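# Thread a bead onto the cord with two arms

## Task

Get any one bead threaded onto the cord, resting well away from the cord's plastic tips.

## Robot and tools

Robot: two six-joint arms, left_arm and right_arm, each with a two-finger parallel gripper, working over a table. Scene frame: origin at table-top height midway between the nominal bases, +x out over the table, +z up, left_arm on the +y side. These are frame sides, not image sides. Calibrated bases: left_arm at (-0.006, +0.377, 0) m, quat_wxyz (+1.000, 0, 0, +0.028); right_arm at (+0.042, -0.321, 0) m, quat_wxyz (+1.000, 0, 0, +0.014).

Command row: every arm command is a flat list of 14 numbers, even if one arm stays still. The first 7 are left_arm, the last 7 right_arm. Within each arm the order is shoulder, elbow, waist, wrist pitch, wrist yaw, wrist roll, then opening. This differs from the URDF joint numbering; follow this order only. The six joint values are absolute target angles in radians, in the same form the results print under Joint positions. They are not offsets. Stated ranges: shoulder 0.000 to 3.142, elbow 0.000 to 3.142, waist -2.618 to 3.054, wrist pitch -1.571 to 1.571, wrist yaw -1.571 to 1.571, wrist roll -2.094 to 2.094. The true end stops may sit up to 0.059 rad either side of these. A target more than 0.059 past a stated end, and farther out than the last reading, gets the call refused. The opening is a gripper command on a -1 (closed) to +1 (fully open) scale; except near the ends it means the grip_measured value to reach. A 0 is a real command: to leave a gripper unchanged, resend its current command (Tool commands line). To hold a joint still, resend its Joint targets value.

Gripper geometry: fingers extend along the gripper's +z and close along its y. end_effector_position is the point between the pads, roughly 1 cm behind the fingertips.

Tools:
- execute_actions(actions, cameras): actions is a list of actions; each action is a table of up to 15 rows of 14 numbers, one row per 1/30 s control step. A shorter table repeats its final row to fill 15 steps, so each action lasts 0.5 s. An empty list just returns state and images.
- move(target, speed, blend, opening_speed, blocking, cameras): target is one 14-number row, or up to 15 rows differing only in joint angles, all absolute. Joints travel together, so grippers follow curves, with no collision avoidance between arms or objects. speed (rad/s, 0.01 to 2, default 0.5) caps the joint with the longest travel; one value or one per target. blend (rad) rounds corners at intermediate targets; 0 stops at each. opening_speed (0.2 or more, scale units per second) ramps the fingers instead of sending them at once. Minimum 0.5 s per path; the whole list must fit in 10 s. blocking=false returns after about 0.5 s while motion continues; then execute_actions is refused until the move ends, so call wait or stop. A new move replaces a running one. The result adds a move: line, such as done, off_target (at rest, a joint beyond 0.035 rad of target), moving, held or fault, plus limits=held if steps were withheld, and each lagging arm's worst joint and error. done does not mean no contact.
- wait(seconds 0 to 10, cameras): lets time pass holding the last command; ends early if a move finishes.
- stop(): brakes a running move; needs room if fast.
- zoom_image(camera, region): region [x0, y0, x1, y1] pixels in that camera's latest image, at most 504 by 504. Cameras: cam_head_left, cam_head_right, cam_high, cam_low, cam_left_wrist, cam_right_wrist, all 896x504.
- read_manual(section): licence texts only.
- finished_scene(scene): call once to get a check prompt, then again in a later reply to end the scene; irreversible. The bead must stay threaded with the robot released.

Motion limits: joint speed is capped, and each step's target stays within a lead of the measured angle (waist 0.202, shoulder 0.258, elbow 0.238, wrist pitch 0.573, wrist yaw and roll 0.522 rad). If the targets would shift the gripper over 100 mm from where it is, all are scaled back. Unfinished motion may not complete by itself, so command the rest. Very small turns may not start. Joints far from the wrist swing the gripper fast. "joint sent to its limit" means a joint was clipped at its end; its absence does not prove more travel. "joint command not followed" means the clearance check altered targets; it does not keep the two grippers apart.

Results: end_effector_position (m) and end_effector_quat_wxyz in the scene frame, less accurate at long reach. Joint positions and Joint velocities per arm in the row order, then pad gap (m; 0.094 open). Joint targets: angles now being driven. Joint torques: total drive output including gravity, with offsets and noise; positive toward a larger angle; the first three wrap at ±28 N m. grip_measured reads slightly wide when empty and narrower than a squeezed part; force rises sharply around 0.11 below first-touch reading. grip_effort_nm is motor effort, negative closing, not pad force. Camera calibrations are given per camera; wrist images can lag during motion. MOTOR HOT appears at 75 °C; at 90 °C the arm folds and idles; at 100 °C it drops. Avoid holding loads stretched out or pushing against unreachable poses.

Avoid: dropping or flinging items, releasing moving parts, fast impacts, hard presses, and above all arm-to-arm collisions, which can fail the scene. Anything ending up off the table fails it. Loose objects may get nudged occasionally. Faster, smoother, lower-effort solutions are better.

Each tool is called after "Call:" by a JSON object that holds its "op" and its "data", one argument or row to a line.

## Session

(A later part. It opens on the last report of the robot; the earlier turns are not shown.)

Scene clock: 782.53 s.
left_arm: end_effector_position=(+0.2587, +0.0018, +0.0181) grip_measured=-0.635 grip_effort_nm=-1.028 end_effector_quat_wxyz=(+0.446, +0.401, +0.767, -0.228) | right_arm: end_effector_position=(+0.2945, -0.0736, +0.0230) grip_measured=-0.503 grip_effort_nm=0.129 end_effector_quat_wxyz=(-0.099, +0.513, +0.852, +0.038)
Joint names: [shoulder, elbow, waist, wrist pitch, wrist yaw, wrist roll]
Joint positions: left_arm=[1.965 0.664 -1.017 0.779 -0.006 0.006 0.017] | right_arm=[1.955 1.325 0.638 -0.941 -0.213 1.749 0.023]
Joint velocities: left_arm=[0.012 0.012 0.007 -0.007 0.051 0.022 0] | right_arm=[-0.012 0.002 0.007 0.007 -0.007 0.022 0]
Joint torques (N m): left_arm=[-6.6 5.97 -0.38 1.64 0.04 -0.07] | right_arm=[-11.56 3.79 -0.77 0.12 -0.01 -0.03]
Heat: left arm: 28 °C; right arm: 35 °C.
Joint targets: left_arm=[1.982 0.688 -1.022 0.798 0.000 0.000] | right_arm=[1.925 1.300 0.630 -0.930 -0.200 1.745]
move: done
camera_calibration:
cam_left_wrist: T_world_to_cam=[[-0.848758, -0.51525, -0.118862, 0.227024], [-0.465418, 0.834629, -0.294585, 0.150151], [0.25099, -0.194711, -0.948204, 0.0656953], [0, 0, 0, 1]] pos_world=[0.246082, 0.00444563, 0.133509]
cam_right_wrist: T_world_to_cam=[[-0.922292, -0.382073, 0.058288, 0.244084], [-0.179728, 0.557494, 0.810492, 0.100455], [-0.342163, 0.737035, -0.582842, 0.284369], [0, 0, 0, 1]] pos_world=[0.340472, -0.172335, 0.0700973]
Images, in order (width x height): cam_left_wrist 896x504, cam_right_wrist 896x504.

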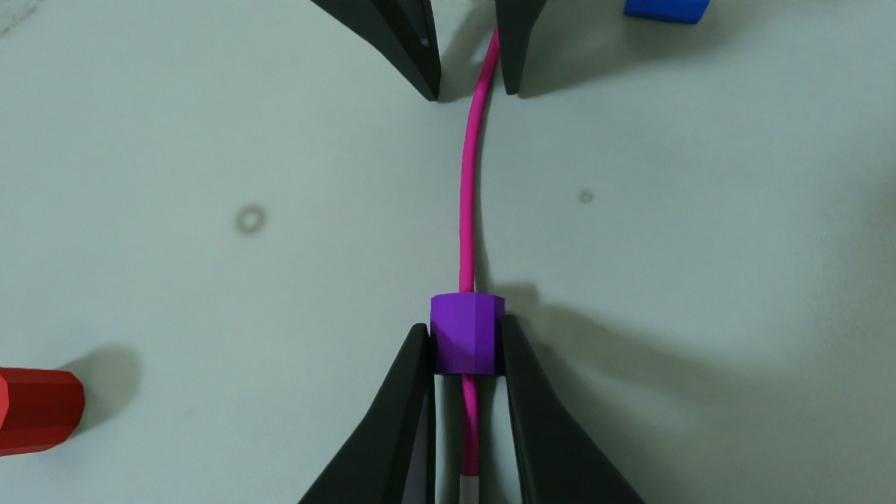

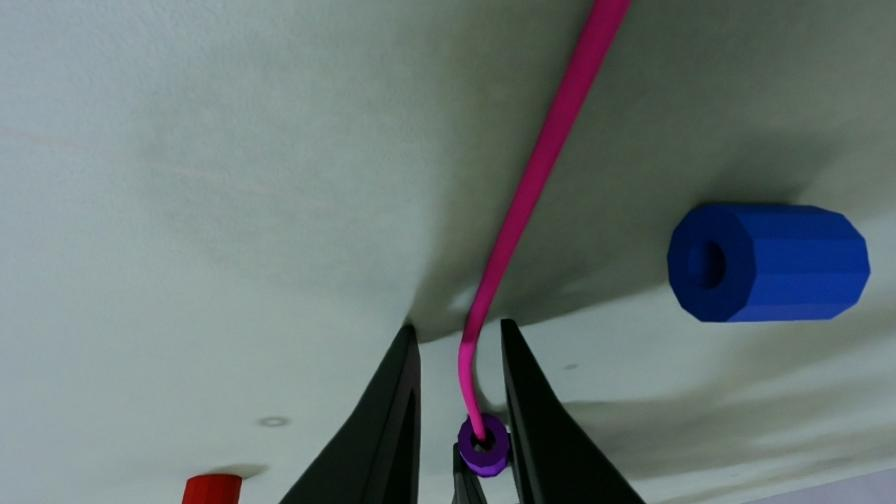

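Call:
{"op": "move", "data": {
  "target": [1.982,0.688,-1.022,0.798,0,0,-0.72,1.925,1.300,0.630,-0.93,-0.2,1.745,-0.98],
  "cameras": [],
  "opening_speed": 0.8
}}

Call:
{"op": "move", "data": {
  "target": [
    [1.982,0.688,-1.022,0.798,0,0,-0.72,1.968,1.36,0.678,-0.968,-0.2,1.781,-0.98],
    [1.982,0.688,-1.022,0.798,0,0,-0.72,1.993,1.399,0.716,-0.985,-0.2,1.819,-0.98]
  ],
  "cameras": ["cam_right_wrist","cam_left_wrist"],
  "speed": 0.1
}}

Call:
{"op": "move", "data": {
  "target": [1.982,0.688,-1.022,0.798,0,0,-0.72,1.993,1.399,0.716,-0.985,-0.2,1.819,-0.5],
  "cameras": [],
  "opening_speed": 0.8
}}

Call:
{"op": "move", "data": {
  "target": [1.982,0.688,-1.022,0.798,0,0,-0.72,1.882,1.441,0.638,-1.10,-0.2,1.745,-0.5],
  "speed": 0.25
}}

Scene clock: 792.57 s.
left_arm: end_effector_position=(+0.2587, +0.0018, +0.0181) grip_measured=-0.635 grip_effort_nm=-1.018 end_effector_quat_wxyz=(+0.446, +0.401, +0.767, -0.228) | right_arm: end_effector_position=(+0.2958, -0.0727, +0.0235) grip_measured=-0.979 grip_effort_nm=-0.999 end_effector_quat_wxyz=(-0.098, +0.512, +0.852, +0.041)
Joint names: [shoulder, elbow, waist, wrist pitch, wrist yaw, wrist roll]
Joint positions: left_arm=[1.965 0.664 -1.017 0.779 -0.006 0.006 0.017] | right_arm=[1.953 1.325 0.638 -0.935 -0.213 1.748 0.001]
Joint velocities: left_arm=[-0.007 0.007 -0.002 -0.066 -0.022 0.022 0] | right_arm=[-0.012 0.002 -0.017 -0.037 -0.051 -0.051 -0.001]
Joint torques (N m): left_arm=[-6.63 5.98 -0.36 1.64 0.03 -0.07] | right_arm=[-11.4 3.81 -0.81 0.08 -0.01 -0.02]
Heat: left arm: 29 °C; right arm: 36 °C.
Joint targets: left_arm=[1.982 0.688 -1.022 0.798 0.000 0.000] | right_arm=[1.925 1.300 0.630 -0.930 -0.200 1.745]
move: done
No camera images: "cameras" was empty.

Scene clock: 794.07 s.
left_arm: end_effector_position=(+0.2587, +0.0018, +0.0181) grip_measured=-0.635 grip_effort_nm=-1.028 end_effector_quat_wxyz=(+0.446, +0.401, +0.767, -0.228) | right_arm: end_effector_position=(+0.2821, -0.0511, +0.0263) grip_measured=-0.979 grip_effort_nm=-0.071 end_effector_quat_wxyz=(-0.100, +0.509, +0.854, +0.034)
Joint names: [shoulder, elbow, waist, wrist pitch, wrist yaw, wrist roll]
Joint positions: left_arm=[1.965 0.664 -1.017 0.779 -0.006 0.006 0.017] | right_arm=[1.972 1.364 0.71 -0.956 -0.211 1.812 0.001]
Joint velocities: left_arm=[-0.012 -0.007 -0.012 -0.007 -0.125 -0.022 0] | right_arm=[0.017 0.012 0.022 -0.022 0.037 0.051 -0.001]
Joint torques (N m): left_arm=[-6.6 6 -0.36 1.63 0.04 -0.06] | right_arm=[-7.88 8.34 0.51 -0.26 -0.01 0.09]
Heat: left arm: 29 °C; right arm: 36 °C.
Joint targets: left_arm=[1.982 0.688 -1.022 0.798 0.000 0.000] | right_arm=[1.993 1.399 0.716 -0.985 -0.200 1.819]
move: done
camera_calibration:
cam_left_wrist: T_world_to_cam=[[-0.848758, -0.51525, -0.118862, 0.227024], [-0.465418, 0.834629, -0.294585, 0.150151], [0.25099, -0.194711, -0.948204, 0.0656953], [0, 0, 0, 1]] pos_world=[0.246082, 0.00444563, 0.133509]
cam_right_wrist: T_world_to_cam=[[-0.918217, -0.390747, 0.0647596, 0.239255], [-0.181447, 0.560322, 0.808156, 0.0836936], [-0.352071, 0.730313, -0.585397, 0.267919], [0, 0, 0, 1]] pos_world=[0.329201, -0.149072, 0.0737073]
Images, in order (width x height): cam_left_wrist 896x504, cam_right_wrist 896x504.

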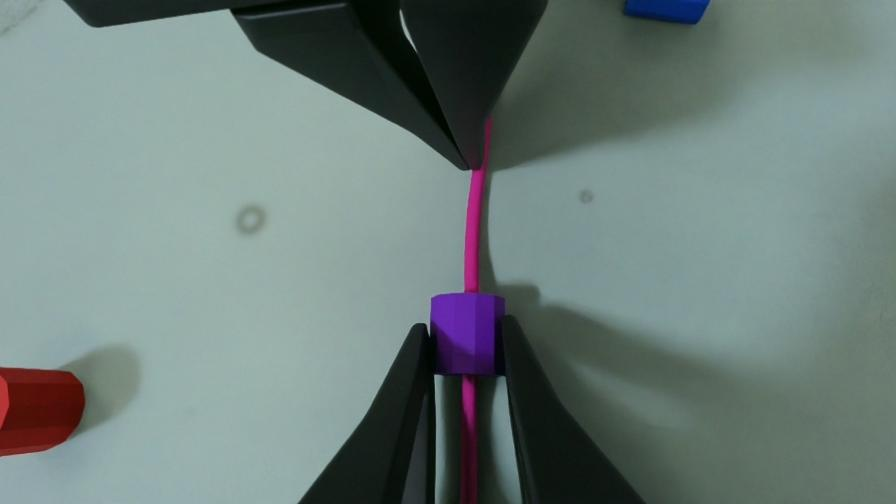

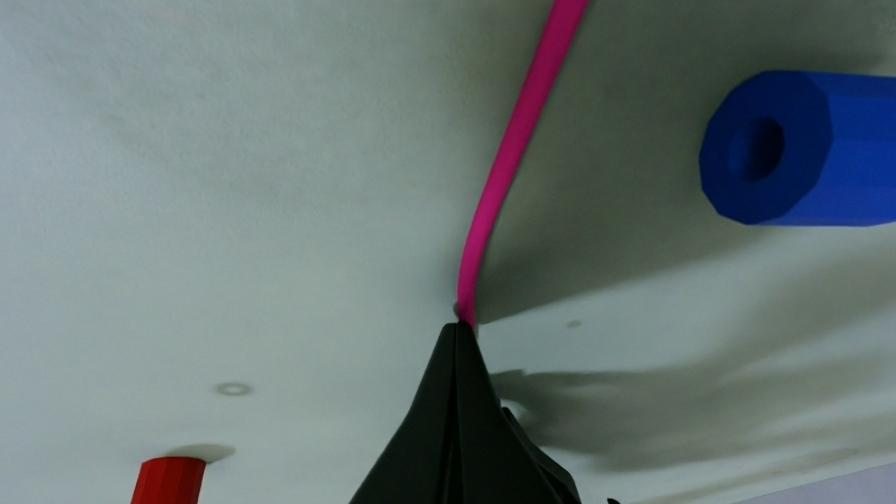

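Scene clock: 794.90 s.
left_arm: end_effector_position=(+0.2587, +0.0018, +0.0181) grip_measured=-0.635 grip_effort_nm=-1.023 end_effector_quat_wxyz=(+0.446, +0.401, +0.767, -0.228) | right_arm: end_effector_position=(+0.2819, -0.0512, +0.0263) grip_measured=-0.503 grip_effort_nm=0.134 end_effector_quat_wxyz=(-0.100, +0.509, +0.854, +0.033)
Joint names: [shoulder, elbow, waist, wrist pitch, wrist yaw, wrist roll]
Joint positions: left_arm=[1.965 0.664 -1.017 0.779 -0.006 0.006 0.017] | right_arm=[1.972 1.364 0.71 -0.957 -0.211 1.813 0.023]
Joint velocities: left_arm=[0.012 -0.007 0.002 0.081 0.037 0.022 -0.001] | right_arm=[0.002 0.002 -0.002 -0.022 0.081 -0.022 -0.001]
Joint torques (N m): left_arm=[-6.61 5.98 -0.38 1.64 0.04 -0.06] | right_arm=[-7.84 8.42 0.49 -0.26 -0.01 0.05]
Heat: left arm: 29 °C; right arm: 35 °C.
Joint targets: left_arm=[1.982 0.688 -1.022 0.798 0.000 0.000] | right_arm=[1.993 1.399 0.716 -0.985 -0.200 1.819]
move: done
No camera images: "cameras" was empty.

Scene clock: 796.03 s.
left_arm: end_effector_position=(+0.2587, +0.0018, +0.0181) grip_measured=-0.635 grip_effort_nm=-1.028 end_effector_quat_wxyz=(+0.446, +0.401, +0.767, -0.228) | right_arm: end_effector_position=(+0.2935, -0.0739, +0.0577) grip_measured=-0.503 grip_effort_nm=0.134 end_effector_quat_wxyz=(-0.099, +0.512, +0.853, +0.036)
Joint names: [shoulder, elbow, waist, wrist pitch, wrist yaw, wrist roll]
Joint positions: left_arm=[1.965 0.664 -1.017 0.779 -0.006 0.006 0.017] | right_arm=[1.912 1.41 0.641 -1.072 -0.21 1.749 0.023]
Joint velocities: left_arm=[-0.007 -0.007 -0.007 0.007 -0.037 0.022 -0.001] | right_arm=[0.002 0.012 -0.002 -0.037 -0.037 -0.007 0.001]
Joint torques (N m): left_arm=[-6.61 5.98 -0.36 1.64 0.03 -0.06] | right_arm=[-11.4 8.16 -0.23 -0.25 -0.02 -0.04]
Heat: left arm: 29 °C; right arm: 35 °C.
Joint targets: left_arm=[1.982 0.688 -1.022 0.798 0.000 0.000] | right_arm=[1.882 1.441 0.638 -1.100 -0.200 1.745]
move: done
camera_calibration:
cam_left_wrist: T_world_to_cam=[[-0.848758, -0.51525, -0.118862, 0.227024], [-0.465418, 0.834629, -0.294585, 0.150151], [0.25099, -0.194711, -0.948204, 0.0656953], [0, 0, 0, 1]] pos_world=[0.246082, 0.00444563, 0.133509]
cam_right_wrist: T_world_to_cam=[[-0.921495, -0.383621, 0.060681, 0.240503], [-0.179955, 0.560174, 0.808592, 0.0727538], [-0.344185, 0.734194, -0.585232, 0.304935], [0, 0, 0, 1]] pos_world=[0.339668, -0.172374, 0.105036]

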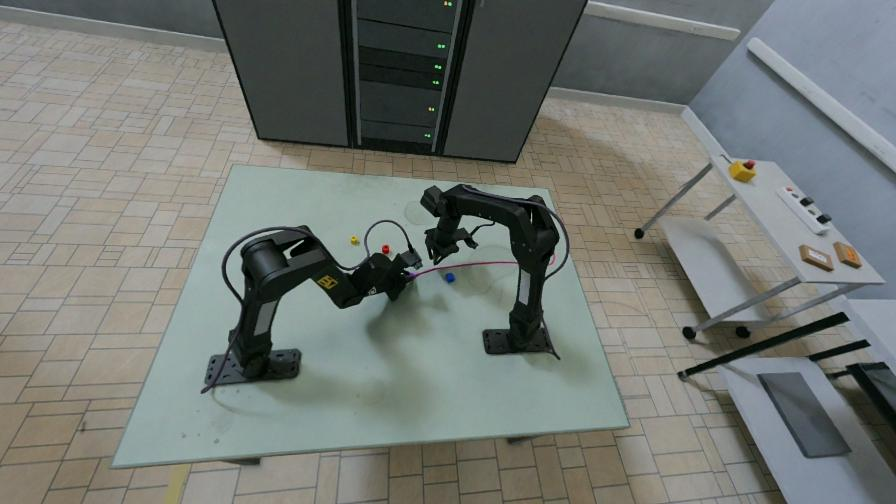

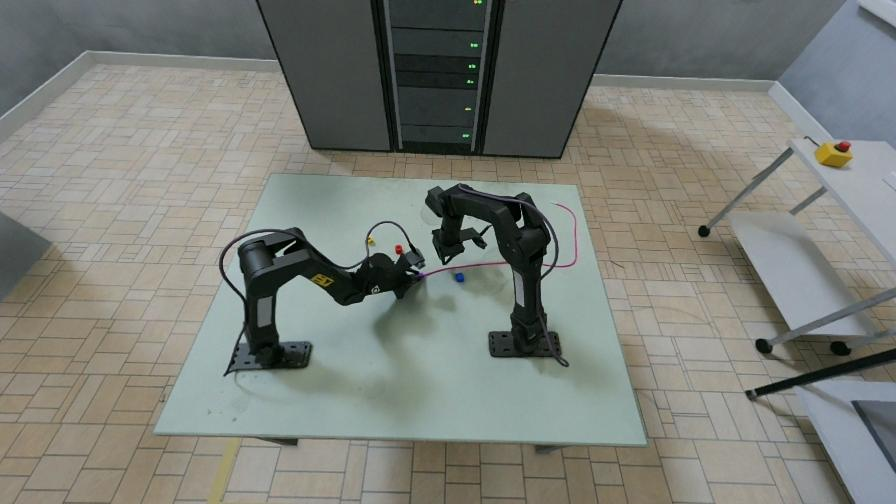

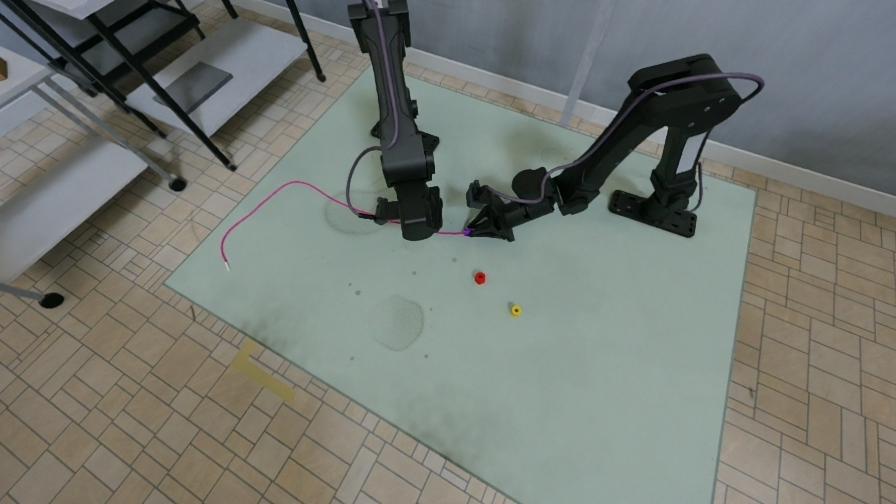

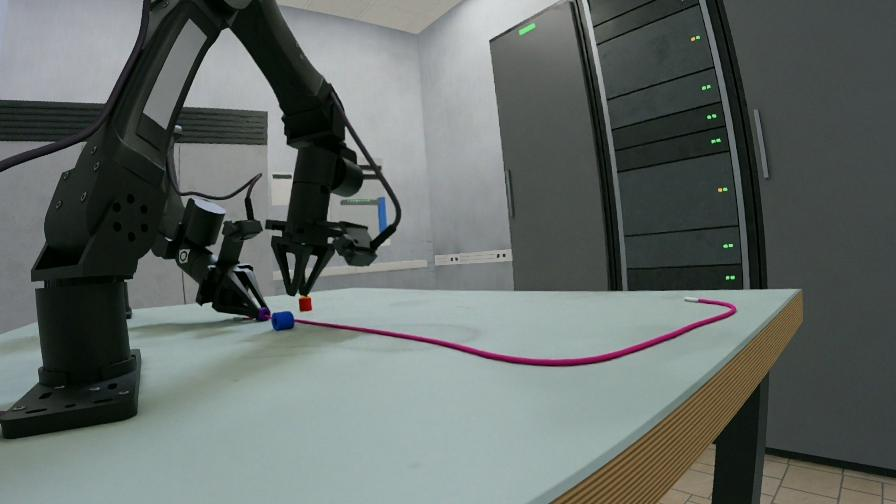

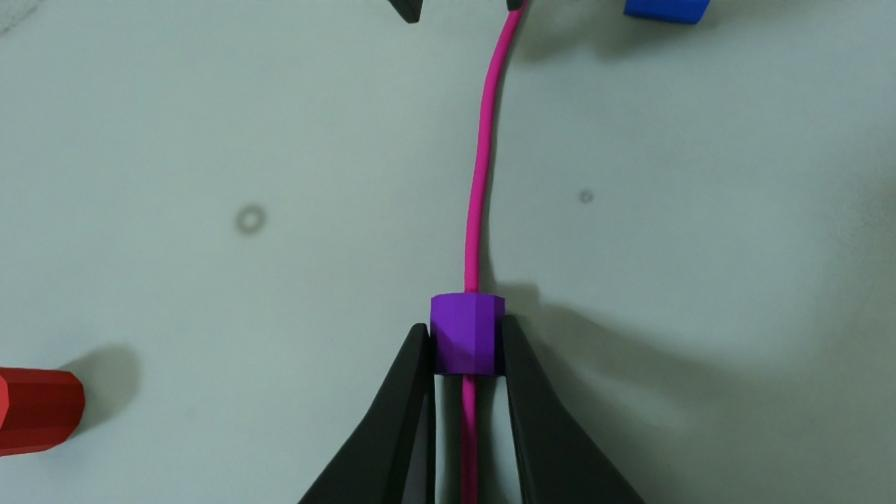

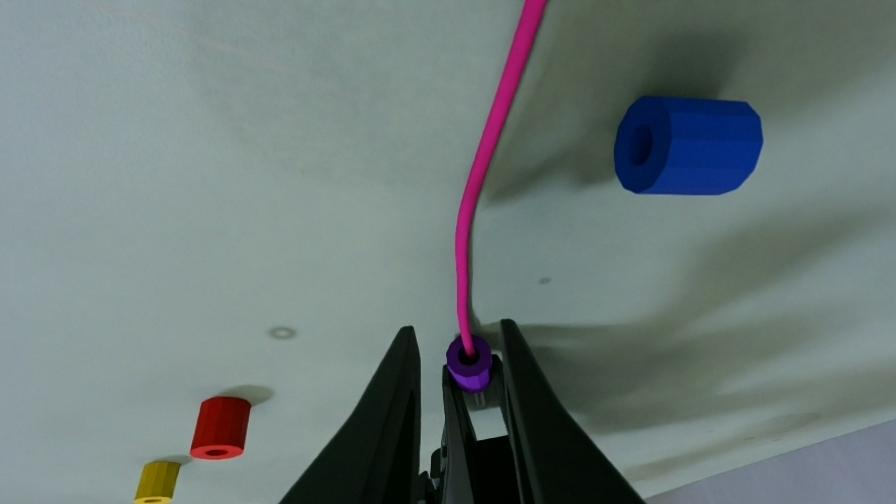

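Call:
{"op": "move", "data": {
  "target": [1.982,0.688,-1.022,0.798,0,0,-0.2,1.882,1.70,0.5,-1.3,-0.2,1.745,-0.5],
  "cameras": ["cam_left_wrist"],
  "opening_speed": 0.4
}}

Call:
{"op": "move", "data": {
  "target": [
    [1.62,0.449,-1.022,0.665,0,0,-0.2,1.882,1.70,0.5,-1.3,-0.2,1.745,-0.5],
    [1.2,0.449,-1.022,0.5,0,0,-0.2,1.882,1.70,0.4,-1.3,-0.2,1.745,-0.5]
  ],
  "speed": 0.35
}}

Call:
{"op": "zoom_image", "data": {
  "camera": "cam_high",
  "region": [400, 160, 560, 320]
}}

Call:
{"op": "zoom_image", "data": {
  "camera": "cam_head_left",
  "region": [340, 220, 480, 320]
}}

Scene clock: 811.20 s.
left_arm: end_effector_position=(+0.2587, +0.0018, +0.0181) grip_measured=-0.202 grip_effort_nm=0.100 end_effector_quat_wxyz=(+0.446, +0.401, +0.767, -0.228) | right_arm: end_effector_position=(+0.3449, -0.0998, +0.1224) grip_measured=-0.503 grip_effort_nm=0.134 end_effector_quat_wxyz=(-0.084, +0.567, +0.817, +0.068)
Joint names: [shoulder, elbow, waist, wrist pitch, wrist yaw, wrist roll]
Joint positions: left_arm=[1.965 0.664 -1.017 0.779 -0.006 0.006 0.037] | right_arm=[1.912 1.669 0.502 -1.273 -0.21 1.749 0.023]
Joint velocities: left_arm=[-0.002 -0.007 -0.012 -0.037 -0.007 -0.066 0] | right_arm=[0.007 -0.007 -0.007 -0.066 0.022 0.022 0.002]
Joint torques (N m): left_arm=[-6.6 5.97 -0.38 1.64 0.04 -0.07] | right_arm=[-11.77 8.51 -0.21 -0.13 -0.04 -0.01]
Heat: left arm: 29 °C; right arm: 35 °C.
Joint targets: left_arm=[1.982 0.688 -1.022 0.798 0.000 0.000] | right_arm=[1.882 1.700 0.500 -1.300 -0.200 1.745]
move: done
camera_calibration:
cam_left_wrist: T_world_to_cam=[[-0.848758, -0.51525, -0.118862, 0.227024], [-0.465418, 0.834629, -0.294585, 0.150151], [0.25099, -0.194711, -0.948204, 0.0656953], [0, 0, 0, 1]] pos_world=[0.246082, 0.00444563, 0.133509]
Images, in order (width x height): cam_left_wrist 896x504.

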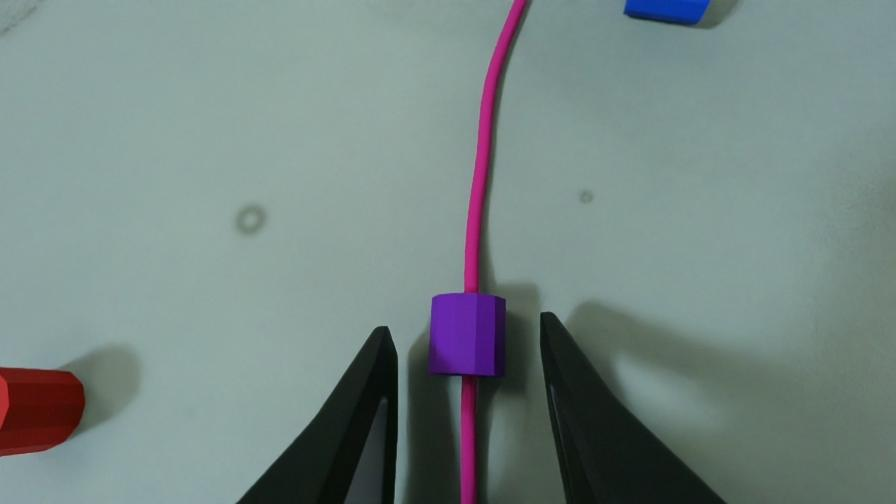

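Scene clock: 814.17 s.
left_arm: end_effector_position=(+0.2171, +0.0612, +0.1738) grip_measured=-0.202 grip_effort_nm=0.095 end_effector_quat_wxyz=(+0.540, +0.368, +0.705, -0.277) | right_arm: end_effector_position=(+0.3645, -0.1298, +0.1224) grip_measured=-0.503 grip_effort_nm=0.134 end_effector_quat_wxyz=(-0.081, +0.605, +0.789, +0.072)
Joint names: [shoulder, elbow, waist, wrist pitch, wrist yaw, wrist roll]
Joint positions: left_arm=[1.222 0.453 -1.017 0.502 -0.006 0.006 0.037] | right_arm=[1.912 1.669 0.407 -1.274 -0.21 1.749 0.023]
Joint velocities: left_arm=[-0.022 -0.002 -0.012 -0.051 0.022 -0.022 -0.001] | right_arm=[-0.017 0.002 0.002 0.007 -0.037 0.007 0]
Joint torques (N m): left_arm=[-5.15 5.75 -0.38 1.53 0.03 -0.06] | right_arm=[-11.71 8.5 -0.57 -0.16 -0.03 -0.03]
Heat: left arm: 29 °C; right arm: 35 °C.
Joint targets: left_arm=[1.200 0.449 -1.022 0.500 0.000 0.000] | right_arm=[1.882 1.700 0.400 -1.300 -0.200 1.745]
move: done
camera_calibration:
cam_left_wrist: T_world_to_cam=[[-0.830356, -0.541581, -0.131142, 0.240658], [-0.405065, 0.748267, -0.525375, 0.159362], [0.382663, -0.383127, -0.840704, 0.199664], [0, 0, 0, 1]] pos_world=[0.18798, 0.087587, 0.283144]
cam_right_wrist: T_world_to_cam=[[-0.986973, -0.160786, 0.00572272, 0.340086], [-0.0876839, 0.567383, 0.818772, 0.0305298], [-0.134894, 0.807604, -0.57409, 0.340115], [0, 0, 0, 1]] pos_world=[0.384212, -0.237319, 0.168314]

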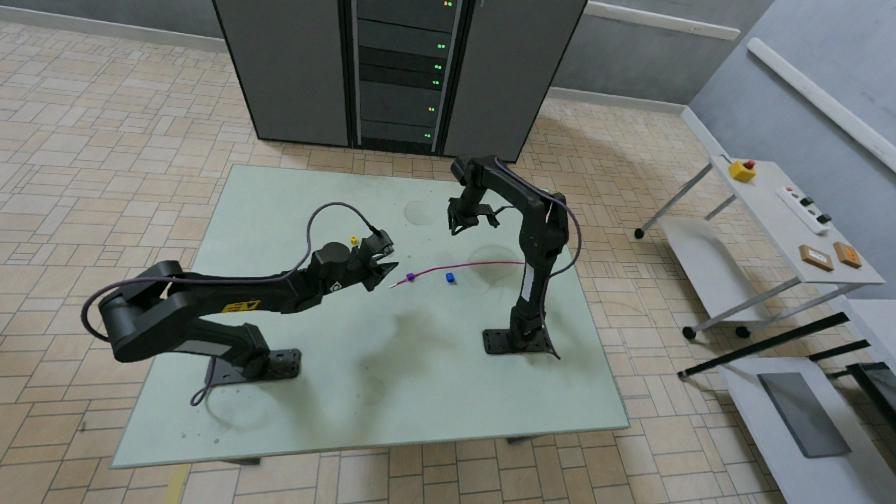

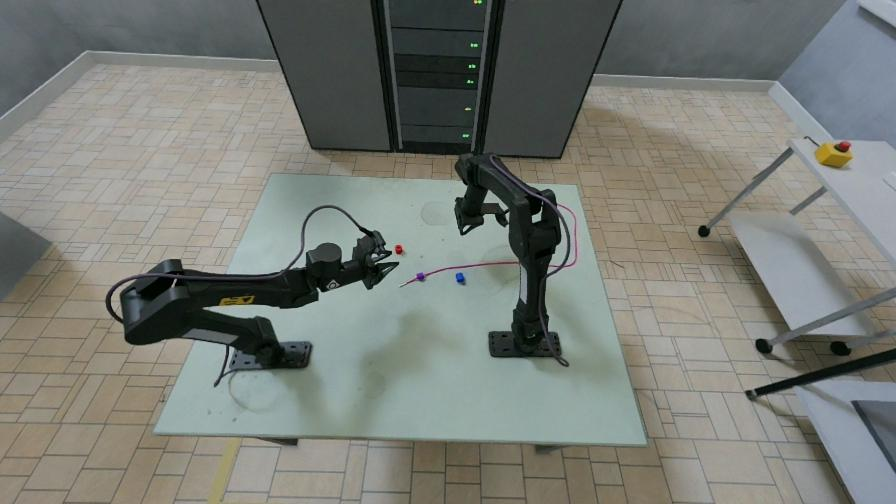

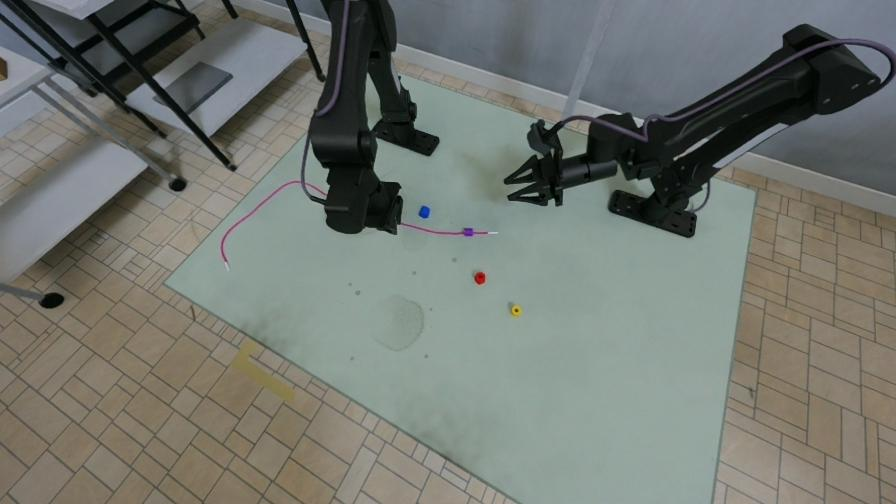

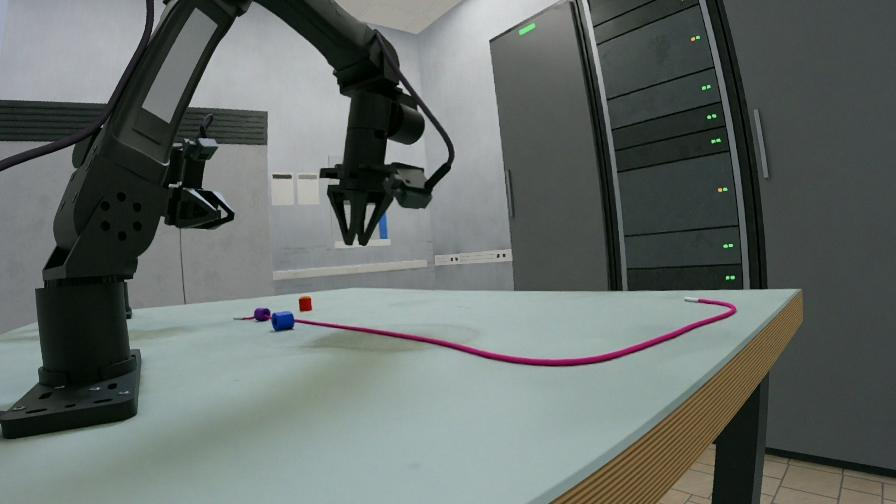

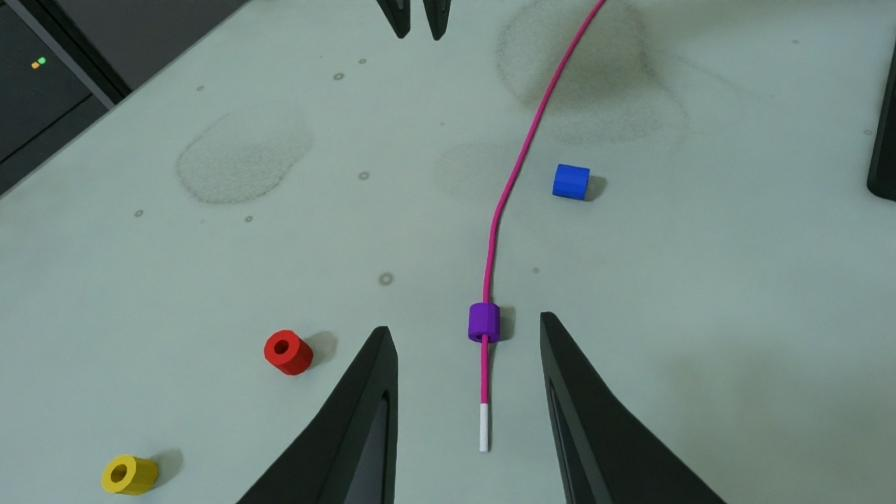

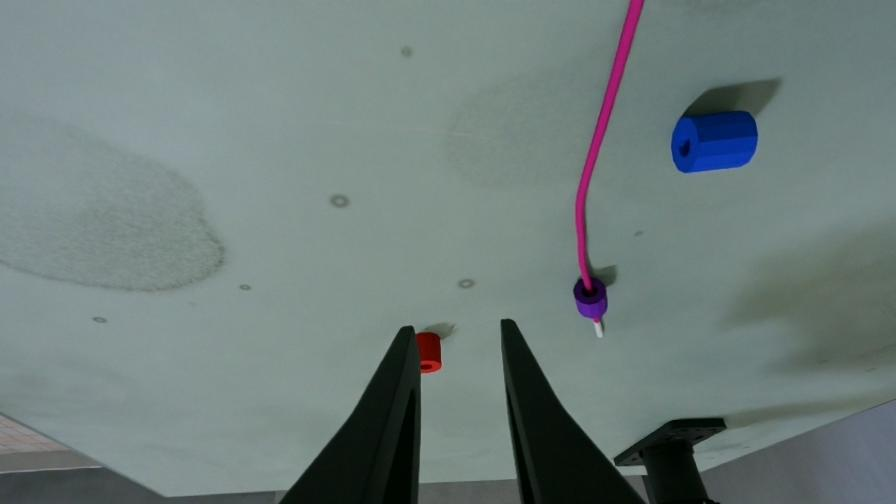

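Scaled by 3.150 from the camera's 896x504 image, which has a finer 1280x720 frame.

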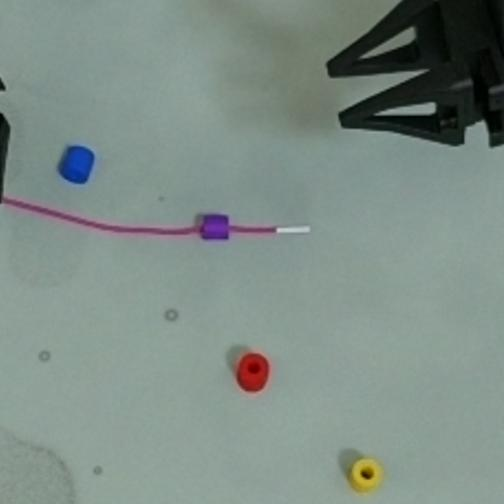

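Scaled by 3.600 from the camera's 896x504 image, which has a finer 1280x720 frame.

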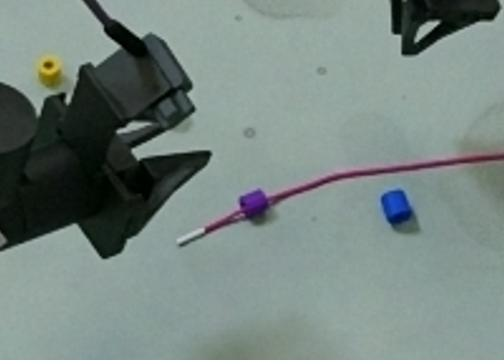

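Call:
{"op": "finished_scene", "data": {
  "scene": 1
}}

This call ended nothing. Check each condition of the task against the scene as it is now, look again where you are not sure, and mend what is not met. Then call finished_scene again.

Call:
{"op": "finished_scene", "data": {
  "scene": 1
}}

The scene is finished: the task was done.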